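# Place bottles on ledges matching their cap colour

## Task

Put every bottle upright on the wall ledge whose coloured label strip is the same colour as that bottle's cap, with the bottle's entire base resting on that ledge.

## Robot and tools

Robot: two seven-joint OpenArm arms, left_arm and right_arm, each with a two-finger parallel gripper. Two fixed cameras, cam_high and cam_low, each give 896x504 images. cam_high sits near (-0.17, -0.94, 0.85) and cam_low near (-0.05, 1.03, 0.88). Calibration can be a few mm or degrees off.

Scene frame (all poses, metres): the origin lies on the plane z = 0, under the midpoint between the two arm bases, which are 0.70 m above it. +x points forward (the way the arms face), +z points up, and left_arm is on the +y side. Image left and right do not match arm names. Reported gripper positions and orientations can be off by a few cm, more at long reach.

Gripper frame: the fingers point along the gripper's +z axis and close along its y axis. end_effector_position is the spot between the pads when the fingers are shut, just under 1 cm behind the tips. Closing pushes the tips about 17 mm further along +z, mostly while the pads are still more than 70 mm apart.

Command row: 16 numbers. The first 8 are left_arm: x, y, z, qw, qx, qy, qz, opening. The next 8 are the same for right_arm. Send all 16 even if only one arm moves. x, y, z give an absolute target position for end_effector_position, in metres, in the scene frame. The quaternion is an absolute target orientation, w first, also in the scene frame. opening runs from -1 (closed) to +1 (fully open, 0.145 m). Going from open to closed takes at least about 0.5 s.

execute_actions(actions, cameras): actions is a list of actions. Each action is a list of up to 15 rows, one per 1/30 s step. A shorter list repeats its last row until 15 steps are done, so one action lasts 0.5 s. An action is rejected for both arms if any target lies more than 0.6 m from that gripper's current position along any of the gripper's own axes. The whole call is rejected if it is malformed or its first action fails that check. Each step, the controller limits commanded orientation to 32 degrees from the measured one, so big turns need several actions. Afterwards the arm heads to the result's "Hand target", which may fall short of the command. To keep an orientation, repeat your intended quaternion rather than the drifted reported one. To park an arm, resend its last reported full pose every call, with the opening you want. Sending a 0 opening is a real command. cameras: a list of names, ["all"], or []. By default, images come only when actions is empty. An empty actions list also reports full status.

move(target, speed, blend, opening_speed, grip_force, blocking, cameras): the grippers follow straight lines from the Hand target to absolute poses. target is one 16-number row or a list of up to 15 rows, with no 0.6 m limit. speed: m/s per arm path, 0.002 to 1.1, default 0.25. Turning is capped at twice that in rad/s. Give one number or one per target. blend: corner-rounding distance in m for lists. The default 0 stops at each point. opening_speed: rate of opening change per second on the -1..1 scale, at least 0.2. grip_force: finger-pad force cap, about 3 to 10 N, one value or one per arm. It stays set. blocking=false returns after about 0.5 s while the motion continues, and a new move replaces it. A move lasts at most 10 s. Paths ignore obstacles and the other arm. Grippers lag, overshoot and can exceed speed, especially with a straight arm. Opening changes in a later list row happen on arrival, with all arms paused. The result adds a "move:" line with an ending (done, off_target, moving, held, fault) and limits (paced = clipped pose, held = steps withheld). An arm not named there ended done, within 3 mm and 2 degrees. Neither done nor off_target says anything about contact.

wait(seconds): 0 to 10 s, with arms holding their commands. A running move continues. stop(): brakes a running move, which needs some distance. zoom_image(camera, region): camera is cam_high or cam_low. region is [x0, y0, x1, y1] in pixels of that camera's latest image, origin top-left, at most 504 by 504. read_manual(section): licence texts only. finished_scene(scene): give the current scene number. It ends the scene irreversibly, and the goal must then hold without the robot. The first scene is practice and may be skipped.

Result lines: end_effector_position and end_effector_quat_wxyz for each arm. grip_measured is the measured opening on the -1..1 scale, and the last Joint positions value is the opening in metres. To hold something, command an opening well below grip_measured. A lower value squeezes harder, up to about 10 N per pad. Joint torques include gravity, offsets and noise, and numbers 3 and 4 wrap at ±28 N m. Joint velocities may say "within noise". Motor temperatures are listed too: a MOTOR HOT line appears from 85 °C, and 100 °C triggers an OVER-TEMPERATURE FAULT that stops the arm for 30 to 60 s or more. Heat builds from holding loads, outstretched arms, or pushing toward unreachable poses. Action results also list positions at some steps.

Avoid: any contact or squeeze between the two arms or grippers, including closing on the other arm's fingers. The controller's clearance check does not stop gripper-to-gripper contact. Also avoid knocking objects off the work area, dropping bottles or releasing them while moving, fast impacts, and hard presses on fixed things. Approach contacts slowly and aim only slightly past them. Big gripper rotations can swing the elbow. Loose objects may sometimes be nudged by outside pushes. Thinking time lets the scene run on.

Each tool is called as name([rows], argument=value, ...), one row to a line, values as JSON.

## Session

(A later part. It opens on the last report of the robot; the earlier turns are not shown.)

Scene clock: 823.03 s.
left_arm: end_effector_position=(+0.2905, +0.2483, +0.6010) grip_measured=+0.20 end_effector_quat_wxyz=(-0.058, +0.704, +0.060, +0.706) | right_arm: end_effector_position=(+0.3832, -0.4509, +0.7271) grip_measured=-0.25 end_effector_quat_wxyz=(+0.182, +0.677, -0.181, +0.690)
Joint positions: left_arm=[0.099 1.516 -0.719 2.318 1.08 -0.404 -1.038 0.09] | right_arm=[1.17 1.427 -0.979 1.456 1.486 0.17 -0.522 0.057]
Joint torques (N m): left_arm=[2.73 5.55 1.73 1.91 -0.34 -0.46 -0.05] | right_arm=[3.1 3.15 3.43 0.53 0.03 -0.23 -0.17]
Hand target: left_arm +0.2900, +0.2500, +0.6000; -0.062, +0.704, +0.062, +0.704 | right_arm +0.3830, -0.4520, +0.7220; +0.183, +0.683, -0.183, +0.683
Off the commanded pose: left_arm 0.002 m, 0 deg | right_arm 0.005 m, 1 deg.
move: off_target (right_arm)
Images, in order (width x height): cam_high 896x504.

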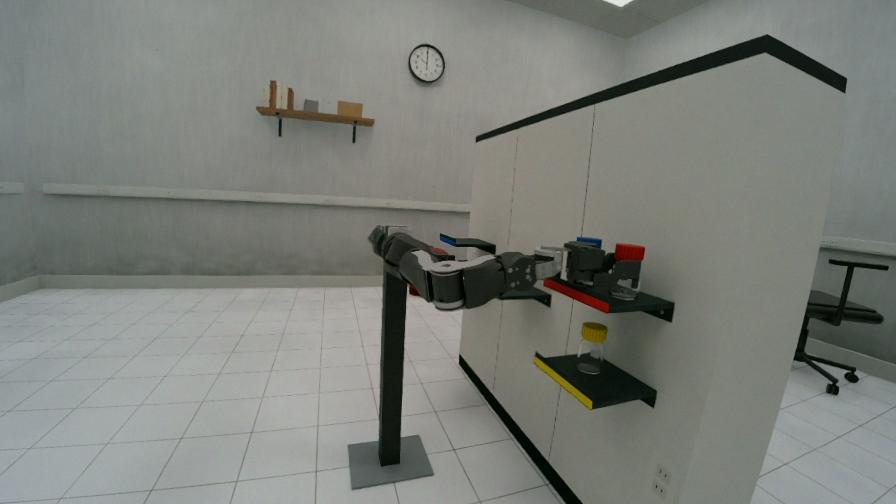

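move([
  [0.29, 0.25, 0.6, -0.0616,0.7044,0.0616,0.7044, 0.2, 0.383, -0.452, 0.727, 0.183, 0.683, -0.183, 0.683, -0.6],
  [0.29, 0.25, 0.6, -0.0616,0.7044,0.0616,0.7044, 0.2, 0.383, -0.452, 0.727, 0.183, 0.683, -0.183, 0.683, 0.1],
  [0.29, 0.25, 0.6, -0.0616,0.7044,0.0616,0.7044, 0.2, 0.2965, -0.402, 0.73, 0.183, 0.683, -0.183, 0.683, 0.1],
  [0.29, 0.25, 0.6, -0.0616,0.7044,0.0616,0.7044, 0.2, 0.295, -0.307, 0.732, 0.123,0.6964,-0.123,0.6964, 0.3],
], cameras=["all"], speed=[0.05,0.1,0.12,0.2], opening_speed=0.8)

zoom_image(camera="cam_high", region=[520, 200, 700, 330])

zoom_image(camera="cam_low", region=[490, 100, 640, 240])

Scene clock: 837.07 s.
left_arm: end_effector_position=(+0.2905, +0.2483, +0.6010) grip_measured=+0.20 end_effector_quat_wxyz=(-0.058, +0.704, +0.060, +0.706) | right_arm: end_effector_position=(+0.2950, -0.3068, +0.7336) grip_measured=+0.30 end_effector_quat_wxyz=(+0.140, +0.666, -0.101, +0.725)
Joint positions: left_arm=[0.099 1.516 -0.719 2.318 1.08 -0.404 -1.038 0.09] | right_arm=[1.724 1.742 -1.569 2.321 1.559 0.106 -0.916 0.098]
Joint torques (N m): left_arm=[2.73 5.55 1.73 1.92 -0.34 -0.46 -0.05] | right_arm=[1.73 -1.02 2.26 0.2 -0.32 -0.37 -0.18]
Hand target: left_arm +0.2900, +0.2500, +0.6000; -0.062, +0.704, +0.062, +0.704 | right_arm +0.2950, -0.3071, +0.7318; +0.140, +0.668, -0.103, +0.724
Off the commanded pose: left_arm 0.002 m, 0 deg | right_arm 0.002 m, 6 deg.
joint sent to its limit (right arm) — joint 3 (upper arm roll), lower limit; joint 5 (forearm roll), upper limit. The joint targets are off in orientation, not in position.
move: off_target (right_arm); target 4's new opening was sent with right_arm's hand 0.002 m and 6 deg from that target

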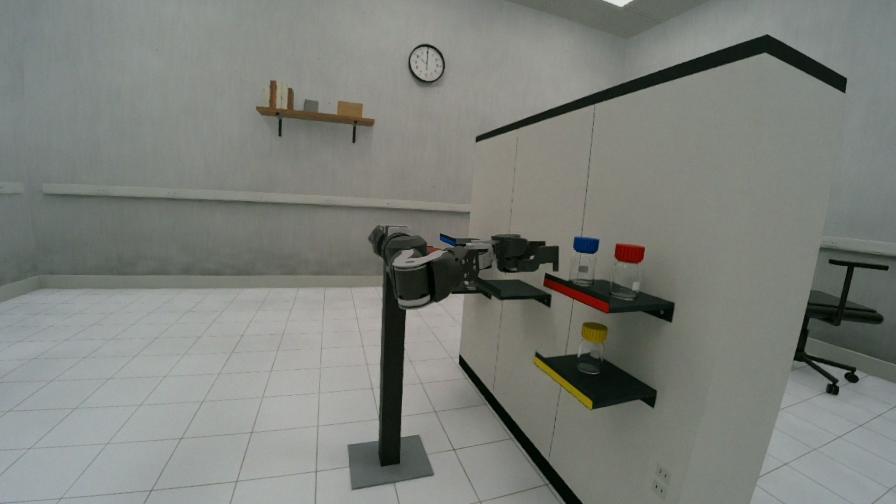

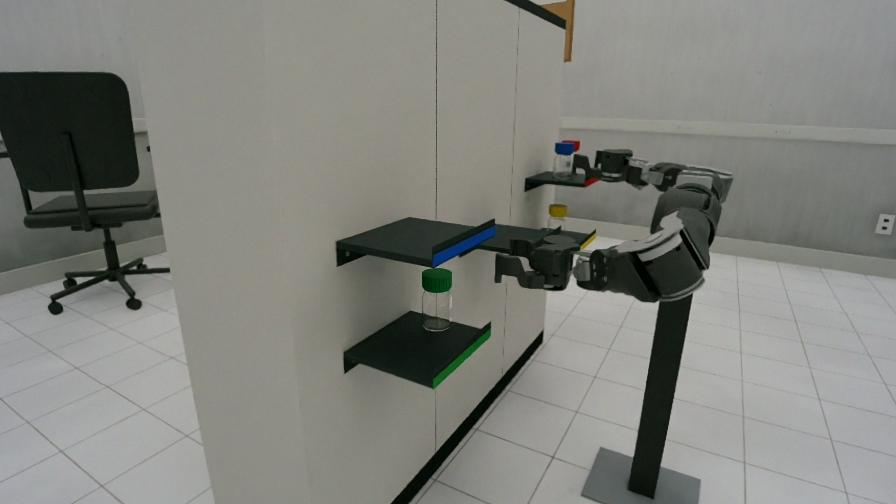

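Scaled by 2.800 from the camera's 896x504 image, which has a finer 1280x720 frame.

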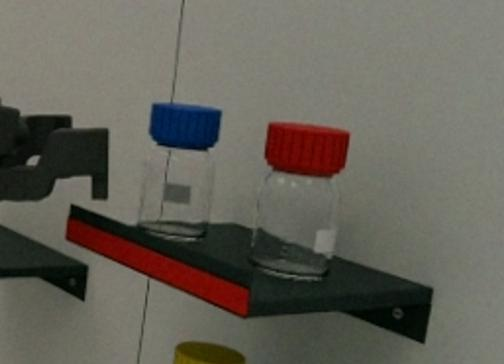

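Scaled by 3.360 from the camera's 896x504 image, which has a finer 1280x720 frame.

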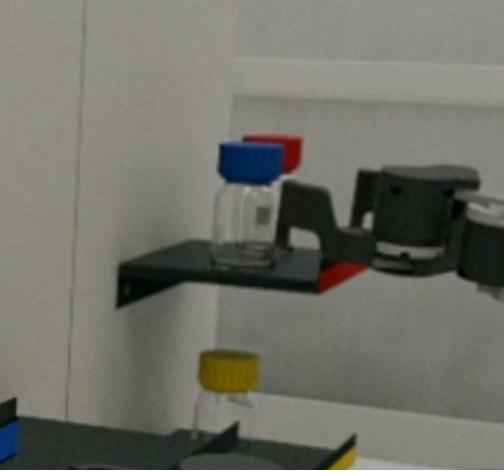

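move([
  [0.29, 0.25, 0.6, -0.0616,0.7044,0.0616,0.7044, 0.2, 0.377, -0.335, 0.733, 0.123,0.6964,-0.123,0.6964, 0.25],
  [0.29, 0.25, 0.6, -0.0616,0.7044,0.0616,0.7044, 0.2, 0.377, -0.335, 0.733, 0.123,0.6964,-0.123,0.6964, -0.6],
], cameras=["all"], speed=[0.12,0.12], opening_speed=0.8)

zoom_image(camera="cam_high", region=[520, 200, 700, 330])

zoom_image(camera="cam_low", region=[490, 100, 640, 240])

Scene clock: 855.07 s.
left_arm: end_effector_position=(+0.2905, +0.2483, +0.6010) grip_measured=+0.20 end_effector_quat_wxyz=(-0.058, +0.704, +0.060, +0.706) | right_arm: end_effector_position=(+0.3769, -0.3358, +0.7322) grip_measured=-0.28 end_effector_quat_wxyz=(+0.125, +0.696, -0.124, +0.696)
Joint positions: left_arm=[0.099 1.516 -0.719 2.318 1.08 -0.404 -1.038 0.09] | right_arm=[1.088 1.389 -0.855 1.87 1.558 0.255 -0.802 0.054]
Joint torques (N m): left_arm=[2.73 5.55 1.73 1.91 -0.34 -0.46 -0.05] | right_arm=[3.84 2.55 5.49 0.57 -0.26 -0.23 0.09]
Hand target: left_arm +0.2900, +0.2500, +0.6000; -0.062, +0.704, +0.062, +0.704 | right_arm +0.3770, -0.3349, +0.7329; +0.123, +0.696, -0.123, +0.696
Off the commanded pose: left_arm 0.002 m, 0 deg | right_arm 0.001 m, 0 deg.
joint sent to its limit (right arm) — joint 5 (forearm roll), upper limit. The joint targets still meet the commanded pose.
move: done

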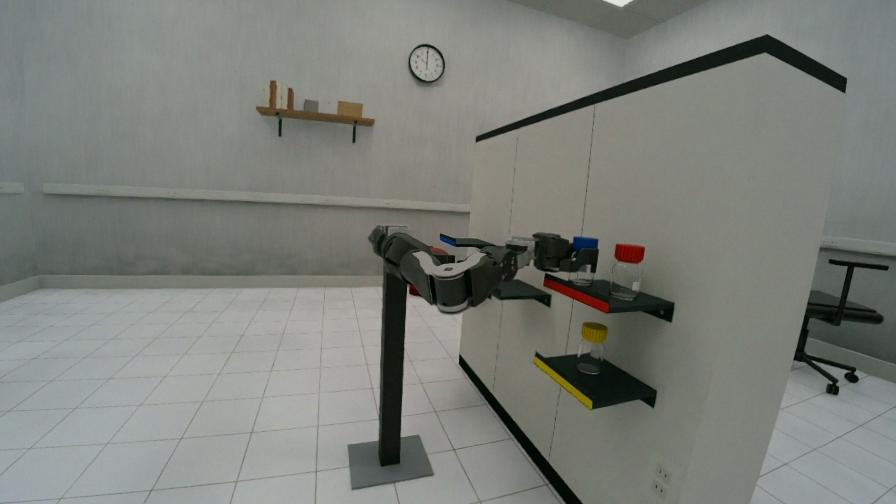

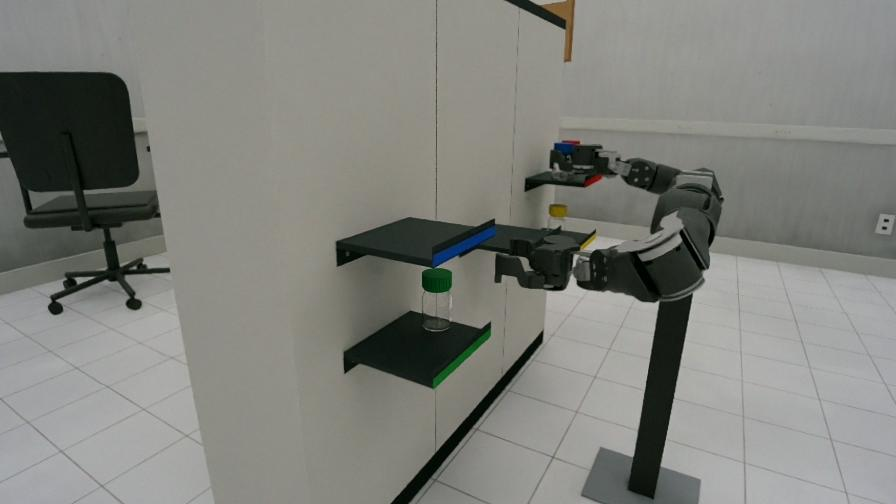

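Scaled by 2.800 from the camera's 896x504 image, which has a finer 1280x720 frame.

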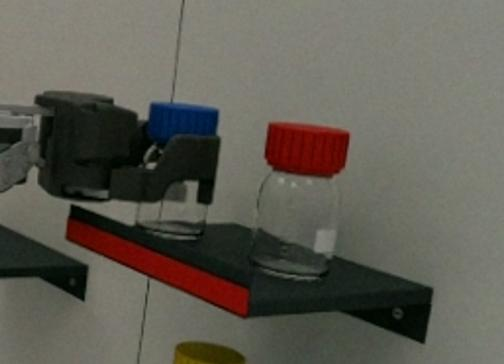

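Scaled by 3.360 from the camera's 896x504 image, which has a finer 1280x720 frame.

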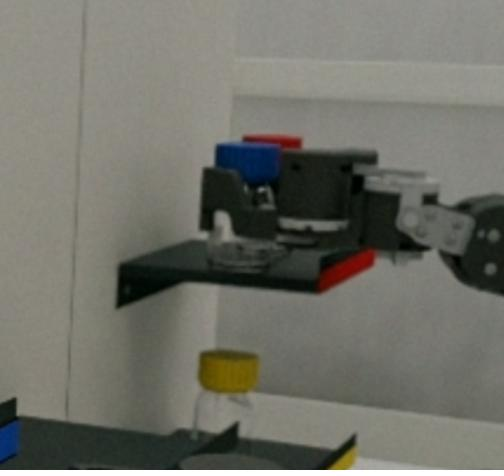

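move([
  [0.29, 0.25, 0.6, -0.0616,0.7044,0.0616,0.7044, 0.2, 0.377, -0.335, 0.775, 0.123,0.6964,-0.123,0.6964, -0.6],
  [0.29, 0.25, 0.6, -0.0616,0.7044,0.0616,0.7044, 0.2, 0.385, -0.2, 0.75, 0.0616,0.7044,-0.0616,0.7044, -0.6],
  [0.29, 0.25, 0.6, -0.0616,0.7044,0.0616,0.7044, 0.2, 0.385, -0.03, 0.68, 0,0.7071,0,0.7071, -0.6],
  [0.29, 0.25, 0.6, -0.0616,0.7044,0.0616,0.7044, 0.2, 0.383, 0.0, 0.65, -0.0616,0.7044,0.0616,0.7044, -0.6],
], cameras=["all"], speed=[0.1,0.15,0.15,0.1], blend=[0.0,0.03,0.01,0])

zoom_image(camera="cam_high", region=[440, 220, 560, 310])

zoom_image(camera="cam_low", region=[450, 170, 570, 270])

Scene clock: 873.13 s.
left_arm: end_effector_position=(+0.2905, +0.2483, +0.6010) grip_measured=+0.20 end_effector_quat_wxyz=(-0.058, +0.704, +0.060, +0.706) | right_arm: end_effector_position=(+0.3830, -0.0005, +0.6487) grip_measured=-0.28 end_effector_quat_wxyz=(-0.060, +0.708, +0.061, +0.701)
Joint positions: left_arm=[0.099 1.516 -0.719 2.318 1.08 -0.404 -1.038 0.09] | right_arm=[1.012 0.353 -1.18 1.869 1.114 0.301 -1.172 0.054]
Joint torques (N m): left_arm=[2.73 5.55 1.73 1.92 -0.34 -0.46 -0.05] | right_arm=[6.29 -0.51 3 1.95 -0.76 -0.38 0.18]
Hand target: left_arm +0.2900, +0.2500, +0.6000; -0.062, +0.704, +0.062, +0.704 | right_arm +0.3829, +0.0001, +0.6500; -0.062, +0.704, +0.062, +0.704
Off the commanded pose: left_arm 0.002 m, 0 deg | right_arm 0.001 m, 1 deg.
move: done

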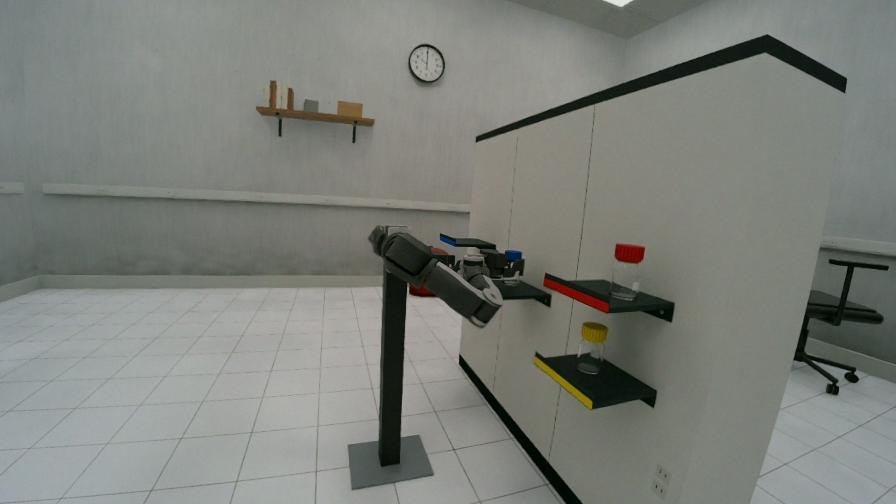

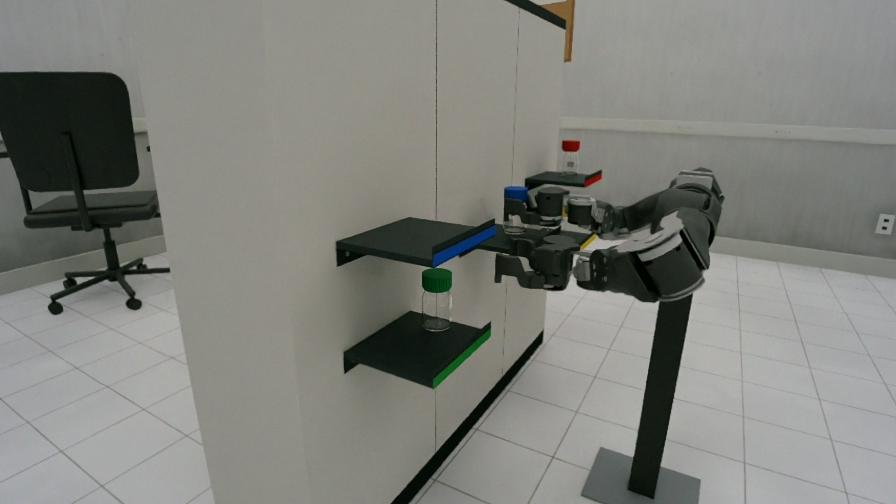

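Scaled by 4.200 from the camera's 896x504 image, which has a finer 1280x720 frame.

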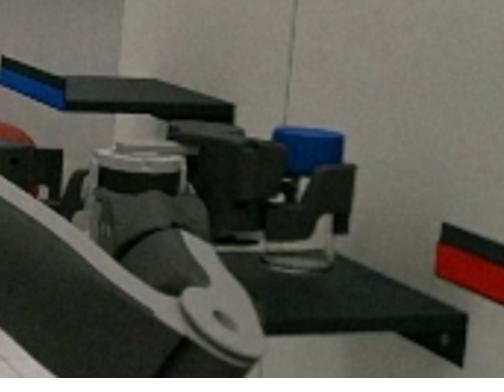

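Scaled by 4.200 from the camera's 896x504 image, which has a finer 1280x720 frame.

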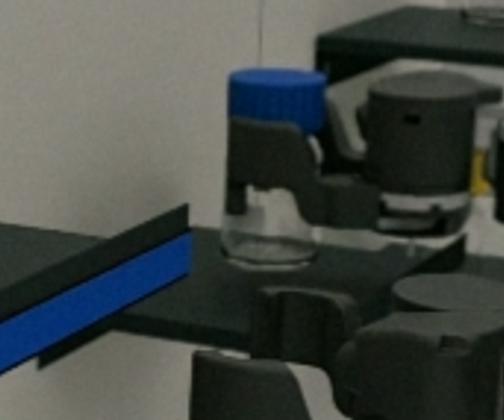

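move([
  [0.29, 0.25, 0.6, -0.0616,0.7044,0.0616,0.7044, 0.2, 0.383, 0.0, 0.633, -0.0616,0.7044,0.0616,0.7044, -0.6],
  [0.29, 0.25, 0.6, -0.0616,0.7044,0.0616,0.7044, 0.2, 0.383, 0.0, 0.633, -0.0616,0.7044,0.0616,0.7044, 0.2],
  [0.29, 0.25, 0.6, -0.0616,0.7044,0.0616,0.7044, 0.2, 0.3, -0.015, 0.633, -0.0616,0.7044,0.0616,0.7044, 0.2],
  [0.28, 0.2, 0.62, 0,0.7071,0,0.7071, 0.4, 0.28, -0.2, 0.6, 0,0.7071,0,0.7071, 0.2],
], cameras=["all"], speed=[0.03,0.15,0.15,0.15], opening_speed=0.8)

zoom_image(camera="cam_low", region=[450, 170, 570, 270])

zoom_image(camera="cam_high", region=[440, 220, 560, 310])

Scene clock: 892.83 s.
left_arm: end_effector_position=(+0.2813, +0.2018, +0.6209) grip_measured=+0.40 end_effector_quat_wxyz=(+0.003, +0.695, -0.006, +0.719) | right_arm: end_effector_position=(+0.2803, -0.2011, +0.6008) grip_measured=+0.20 end_effector_quat_wxyz=(+0.004, +0.706, +0.000, +0.708)
Joint positions: left_arm=[0.133 1.505 -0.719 2.43 1.033 -0.333 -0.968 0.105] | right_arm=[0.509 1.467 -1.184 2.398 0.979 -0.358 -1.027 0.09]
Joint torques (N m): left_arm=[2.49 4.02 1.42 2.82 -0.32 -0.49 0.23] | right_arm=[2.04 3.81 2.43 2.13 -0.32 -0.35 0.16]
Hand target: left_arm +0.2806, +0.2002, +0.6196; +0.007, +0.696, -0.007, +0.718 | right_arm +0.2800, -0.2000, +0.6000; +0.000, +0.707, +0.000, +0.707
Off the commanded pose: left_arm 0.002 m, 2 deg | right_arm 0.001 m, 0 deg.
joint sent to its limit (left arm) — joint 4 (elbow), upper limit, where the elbow is as bent as it goes. The joint targets still meet the commanded pose.
move: done; target 2's new opening was sent with right_arm's hand 0.004 m and 1 deg from that target

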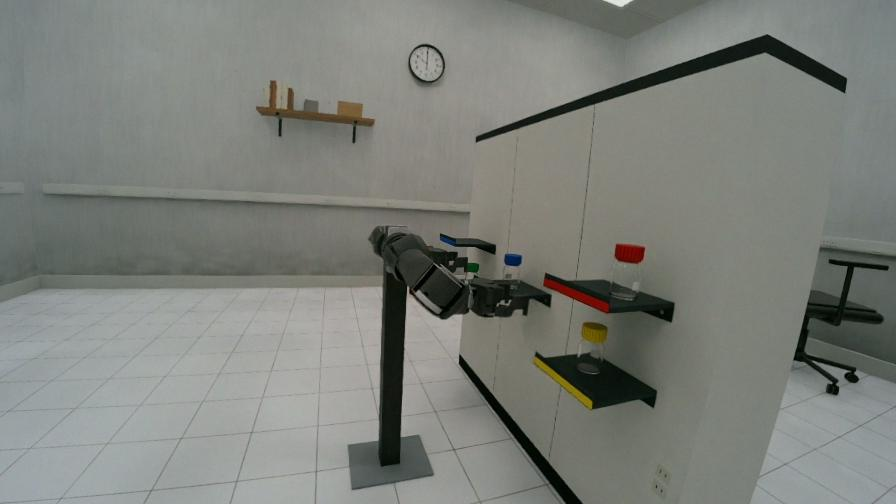

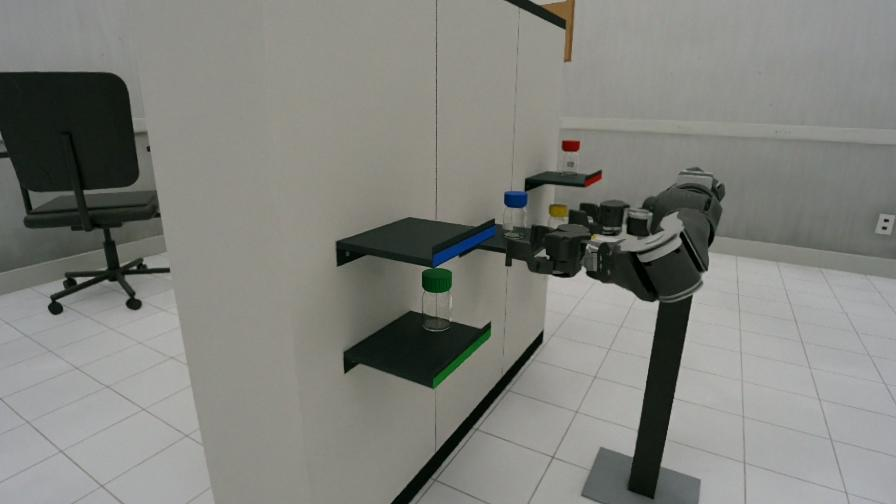

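Scaled by 4.200 from the camera's 896x504 image, which has a finer 1280x720 frame.

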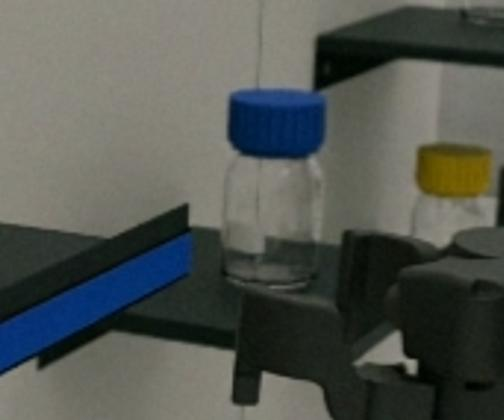

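Scaled by 4.200 from the camera's 896x504 image, which has a finer 1280x720 frame.

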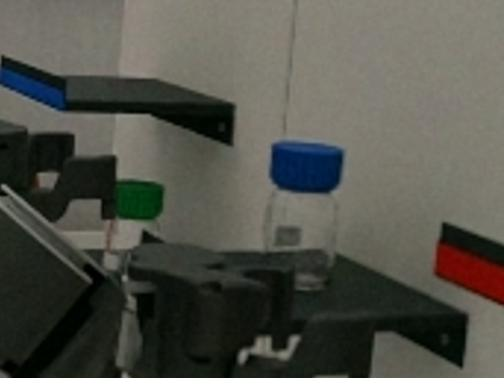

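move([
  [0.3, 0.015, 0.633, 0.0616,0.7044,-0.0616,0.7044, 0.4, 0.28, -0.24, 0.56, 0,0.7071,0,0.7071, 0.2],
  [0.384, 0.001, 0.633, 0.0616,0.7044,-0.0616,0.7044, 0.4, 0.28, -0.24, 0.56, 0,0.7071,0,0.7071, 0.2],
  [0.384, 0.001, 0.633, 0.0616,0.7044,-0.0616,0.7044, -0.6, 0.28, -0.24, 0.56, 0,0.7071,0,0.7071, 0.2],
  [0.384, 0.001, 0.68, 0.0616,0.7044,-0.0616,0.7044, -0.6, 0.28, -0.24, 0.56, 0,0.7071,0,0.7071, 0.2],
], cameras=["all"], speed=[0.2,0.15,0.15,0.1], opening_speed=0.8)

zoom_image(camera="cam_low", region=[450, 150, 570, 270])

Scene clock: 911.50 s.
left_arm: end_effector_position=(+0.3840, -0.0002, +0.6790) grip_measured=-0.26 end_effector_quat_wxyz=(+0.064, +0.706, -0.064, +0.703) | right_arm: end_effector_position=(+0.2805, -0.2404, +0.5603) grip_measured=+0.20 end_effector_quat_wxyz=(+0.002, +0.707, -0.001, +0.707)
Joint positions: left_arm=[0.915 0.236 -0.93 1.886 1.014 0.556 -1.095 0.057] | right_arm=[0.358 1.522 -1.21 2.192 0.945 -0.624 -0.873 0.09]
Joint torques (N m): left_arm=[8.29 -0.83 2.39 3.11 -0.4 -0.4 -0.05] | right_arm=[1.81 5.63 2.28 1.94 -0.3 -0.4 0.18]
Hand target: left_arm +0.3840, +0.0010, +0.6800; +0.062, +0.704, -0.062, +0.704 | right_arm +0.2800, -0.2400, +0.5600; +0.000, +0.707, +0.000, +0.707
Off the commanded pose: left_arm 0.002 m, 0 deg | right_arm 0.001 m, 0 deg.
move: done

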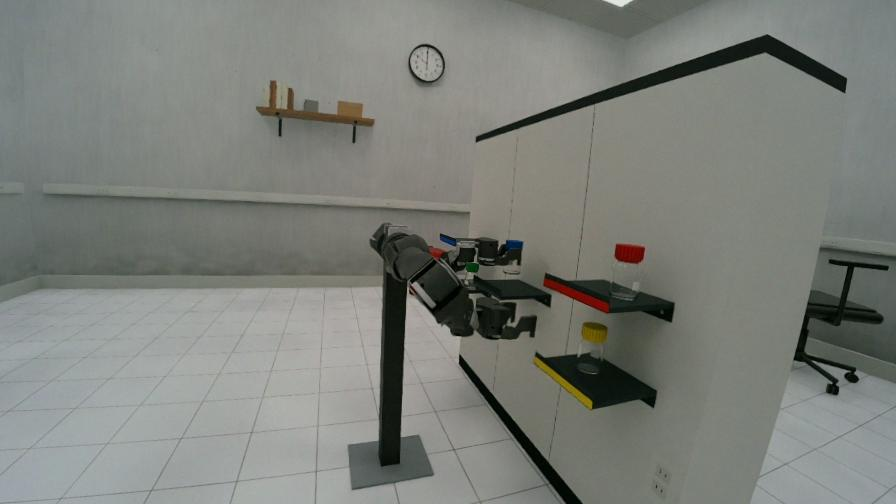

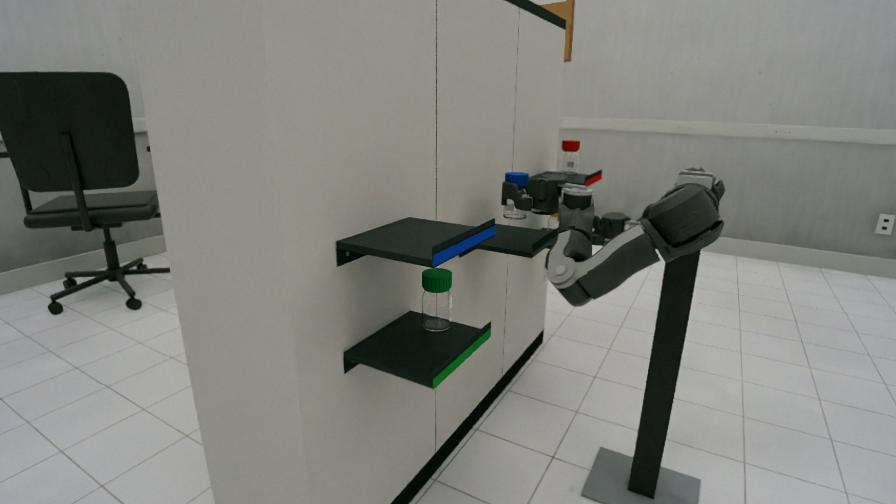

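Scaled by 4.200 from the camera's 896x504 image, which has a finer 1280x720 frame.

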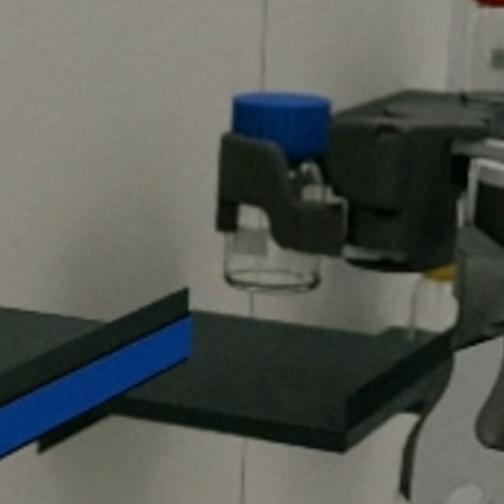

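move([
  [0.385, 0.16, 0.785, 0,0.7071,0,0.7071, -0.6, 0.28, -0.24, 0.56, 0,0.7071,0,0.7071, 0.2],
  [0.383, 0.395, 0.785, -0.153, 0.69, 0.153, 0.69, -0.6, 0.28, -0.24, 0.56, 0,0.7071,0,0.7071, 0.2],
  [0.383, 0.395, 0.745, -0.153, 0.69, 0.153, 0.69, -0.6, 0.28, -0.24, 0.56, 0,0.7071,0,0.7071, 0.2],
  [0.383, 0.395, 0.728, -0.153, 0.69, 0.153, 0.69, -0.6, 0.28, -0.24, 0.56, 0,0.7071,0,0.7071, 0.2],
], cameras=["all"], speed=[0.2,0.15,0.1,0.02])

zoom_image(camera="cam_low", region=[340, 150, 540, 280])

Scene clock: 926.03 s.
left_arm: end_effector_position=(+0.3822, +0.3949, +0.7350) grip_measured=-0.26 end_effector_quat_wxyz=(-0.153, +0.681, +0.154, +0.699) | right_arm: end_effector_position=(+0.2805, -0.2404, +0.5603) grip_measured=+0.20 end_effector_quat_wxyz=(+0.002, +0.707, -0.001, +0.707)
Joint positions: left_arm=[0.732 1.326 -0.408 1.669 1.405 0.327 -0.641 0.057] | right_arm=[0.358 1.522 -1.21 2.192 0.945 -0.624 -0.873 0.09]
Joint torques (N m): left_arm=[4.26 5.37 2.17 0.73 0.05 -0.28 0.12] | right_arm=[1.83 5.58 2.32 1.84 -0.31 -0.37 0.16]
Hand target: left_arm +0.3830, +0.3950, +0.7280; -0.153, +0.690, +0.153, +0.690 | right_arm +0.2800, -0.2400, +0.5600; +0.000, +0.707, +0.000, +0.707
Off the commanded pose: left_arm 0.007 m, 1 deg | right_arm 0.001 m, 0 deg.
move: off_target (left_arm)

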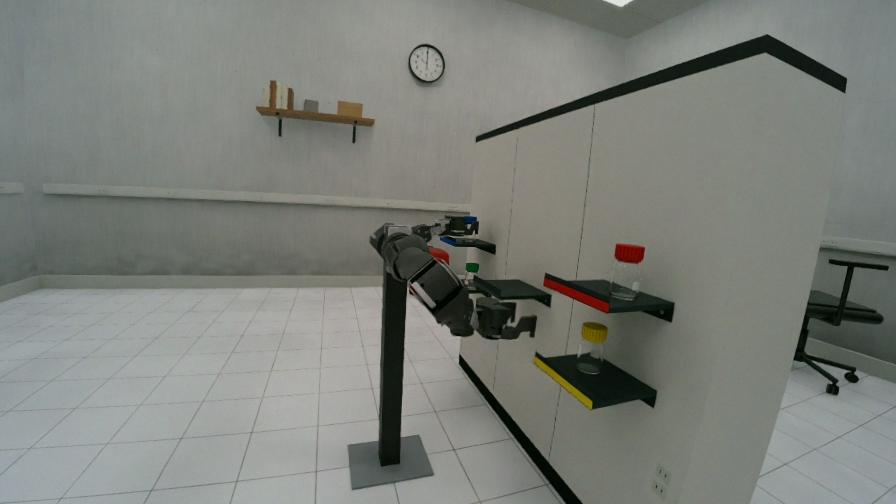

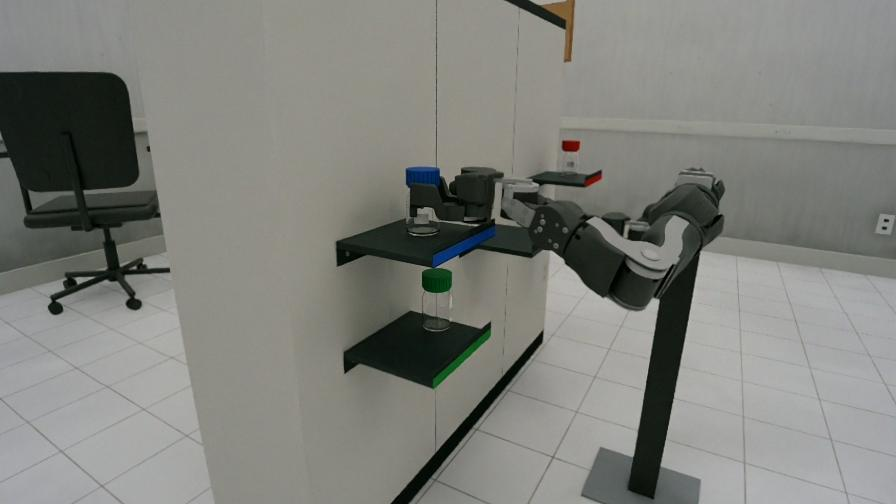

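Scaled by 2.520 from the camera's 896x504 image, which has a finer 1280x720 frame.

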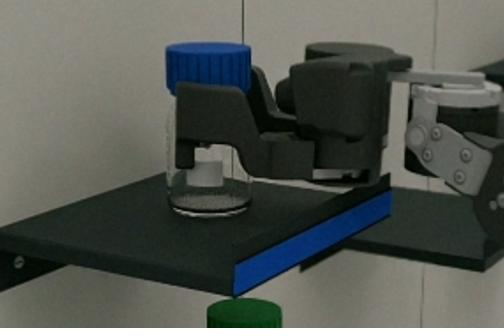

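Contact. Release and retreat.

move([
  [0.383, 0.395, 0.734, -0.153, 0.69, 0.153, 0.69, -0.6, 0.28, -0.24, 0.56, 0,0.7071,0,0.7071, 0.2],
  [0.383, 0.395, 0.734, -0.153, 0.69, 0.153, 0.69, 0.2, 0.28, -0.24, 0.56, 0,0.7071,0,0.7071, 0.2],
  [0.292, 0.353, 0.737, -0.153, 0.69, 0.153, 0.69, 0.2, 0.28, -0.24, 0.56, 0,0.7071,0,0.7071, 0.2],
], cameras=["all"], speed=[0.05,0.15,0.15], opening_speed=0.8)

zoom_image(camera="cam_low", region=[330, 150, 510, 350])

zoom_image(camera="cam_high", region=[520, 230, 680, 420])

Scene clock: 939.00 s.
left_arm: end_effector_position=(+0.2915, +0.3532, +0.7393) grip_measured=+0.20 end_effector_quat_wxyz=(-0.169, +0.669, +0.136, +0.711) | right_arm: end_effector_position=(+0.2805, -0.2404, +0.5603) grip_measured=+0.20 end_effector_quat_wxyz=(+0.002, +0.707, -0.001, +0.707)
Joint positions: left_arm=[1.778 1.812 -1.562 2.204 1.584 0.177 -0.823 0.09] | right_arm=[0.358 1.522 -1.21 2.192 0.945 -0.624 -0.873 0.09]
Joint torques (N m): left_arm=[2.65 -0.86 1.98 -0.35 -0.18 -0.39 0.21] | right_arm=[1.83 5.53 2.36 1.98 -0.3 -0.41 0.18]
Hand target: left_arm +0.2920, +0.3531, +0.7368; -0.168, +0.673, +0.135, +0.708 | right_arm +0.2800, -0.2400, +0.5600; +0.000, +0.707, +0.000, +0.707
Off the commanded pose: left_arm 0.002 m, 4 deg | right_arm 0.001 m, 0 deg.
joint sent to its limit (left arm) — joint 3 (upper arm roll), lower limit; joint 5 (forearm roll), upper limit. The joint targets are off in orientation, not in position.
move: off_target (left_arm)

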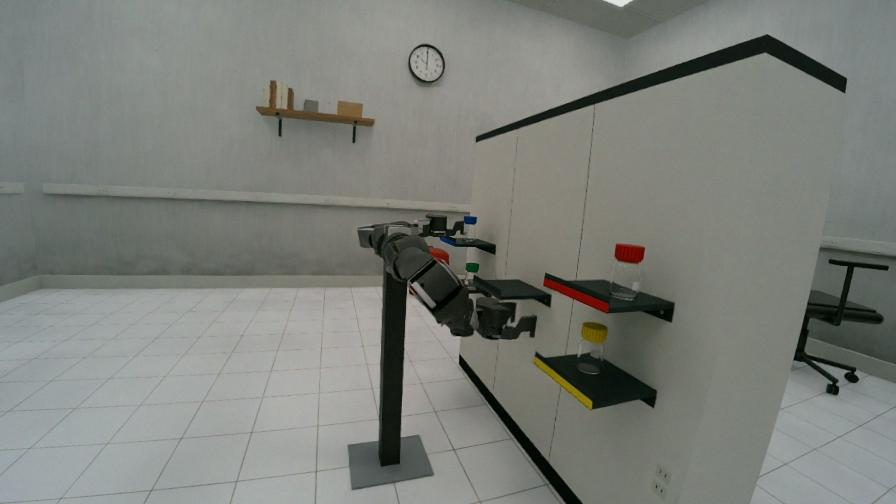

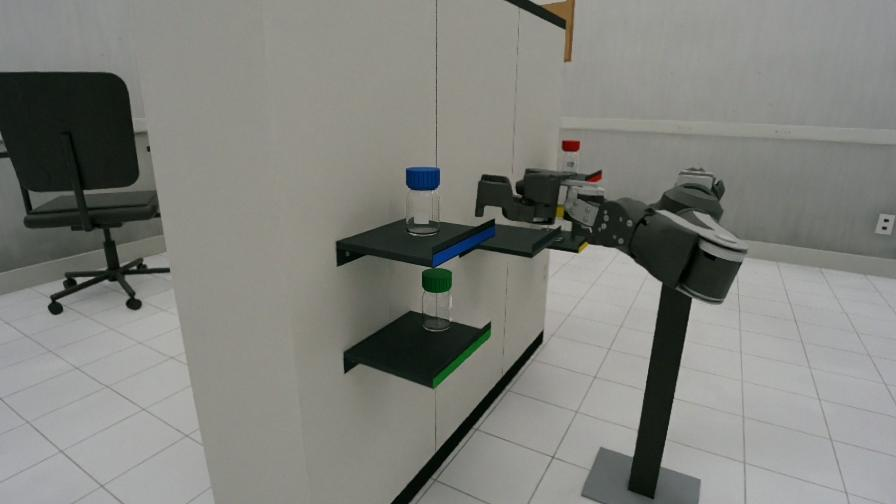

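Scaled by 2.520 from the camera's 896x504 image, which has a finer 1280x720 frame.

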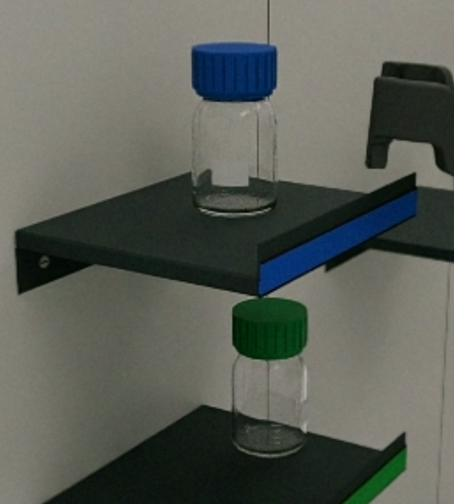

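Scaled by 2.653 from the camera's 896x504 image, which has a finer 1280x720 frame.

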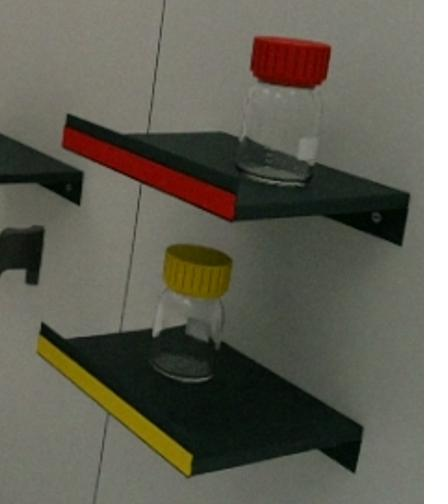

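finished_scene(scene=1)

The scene is finished: the task was done.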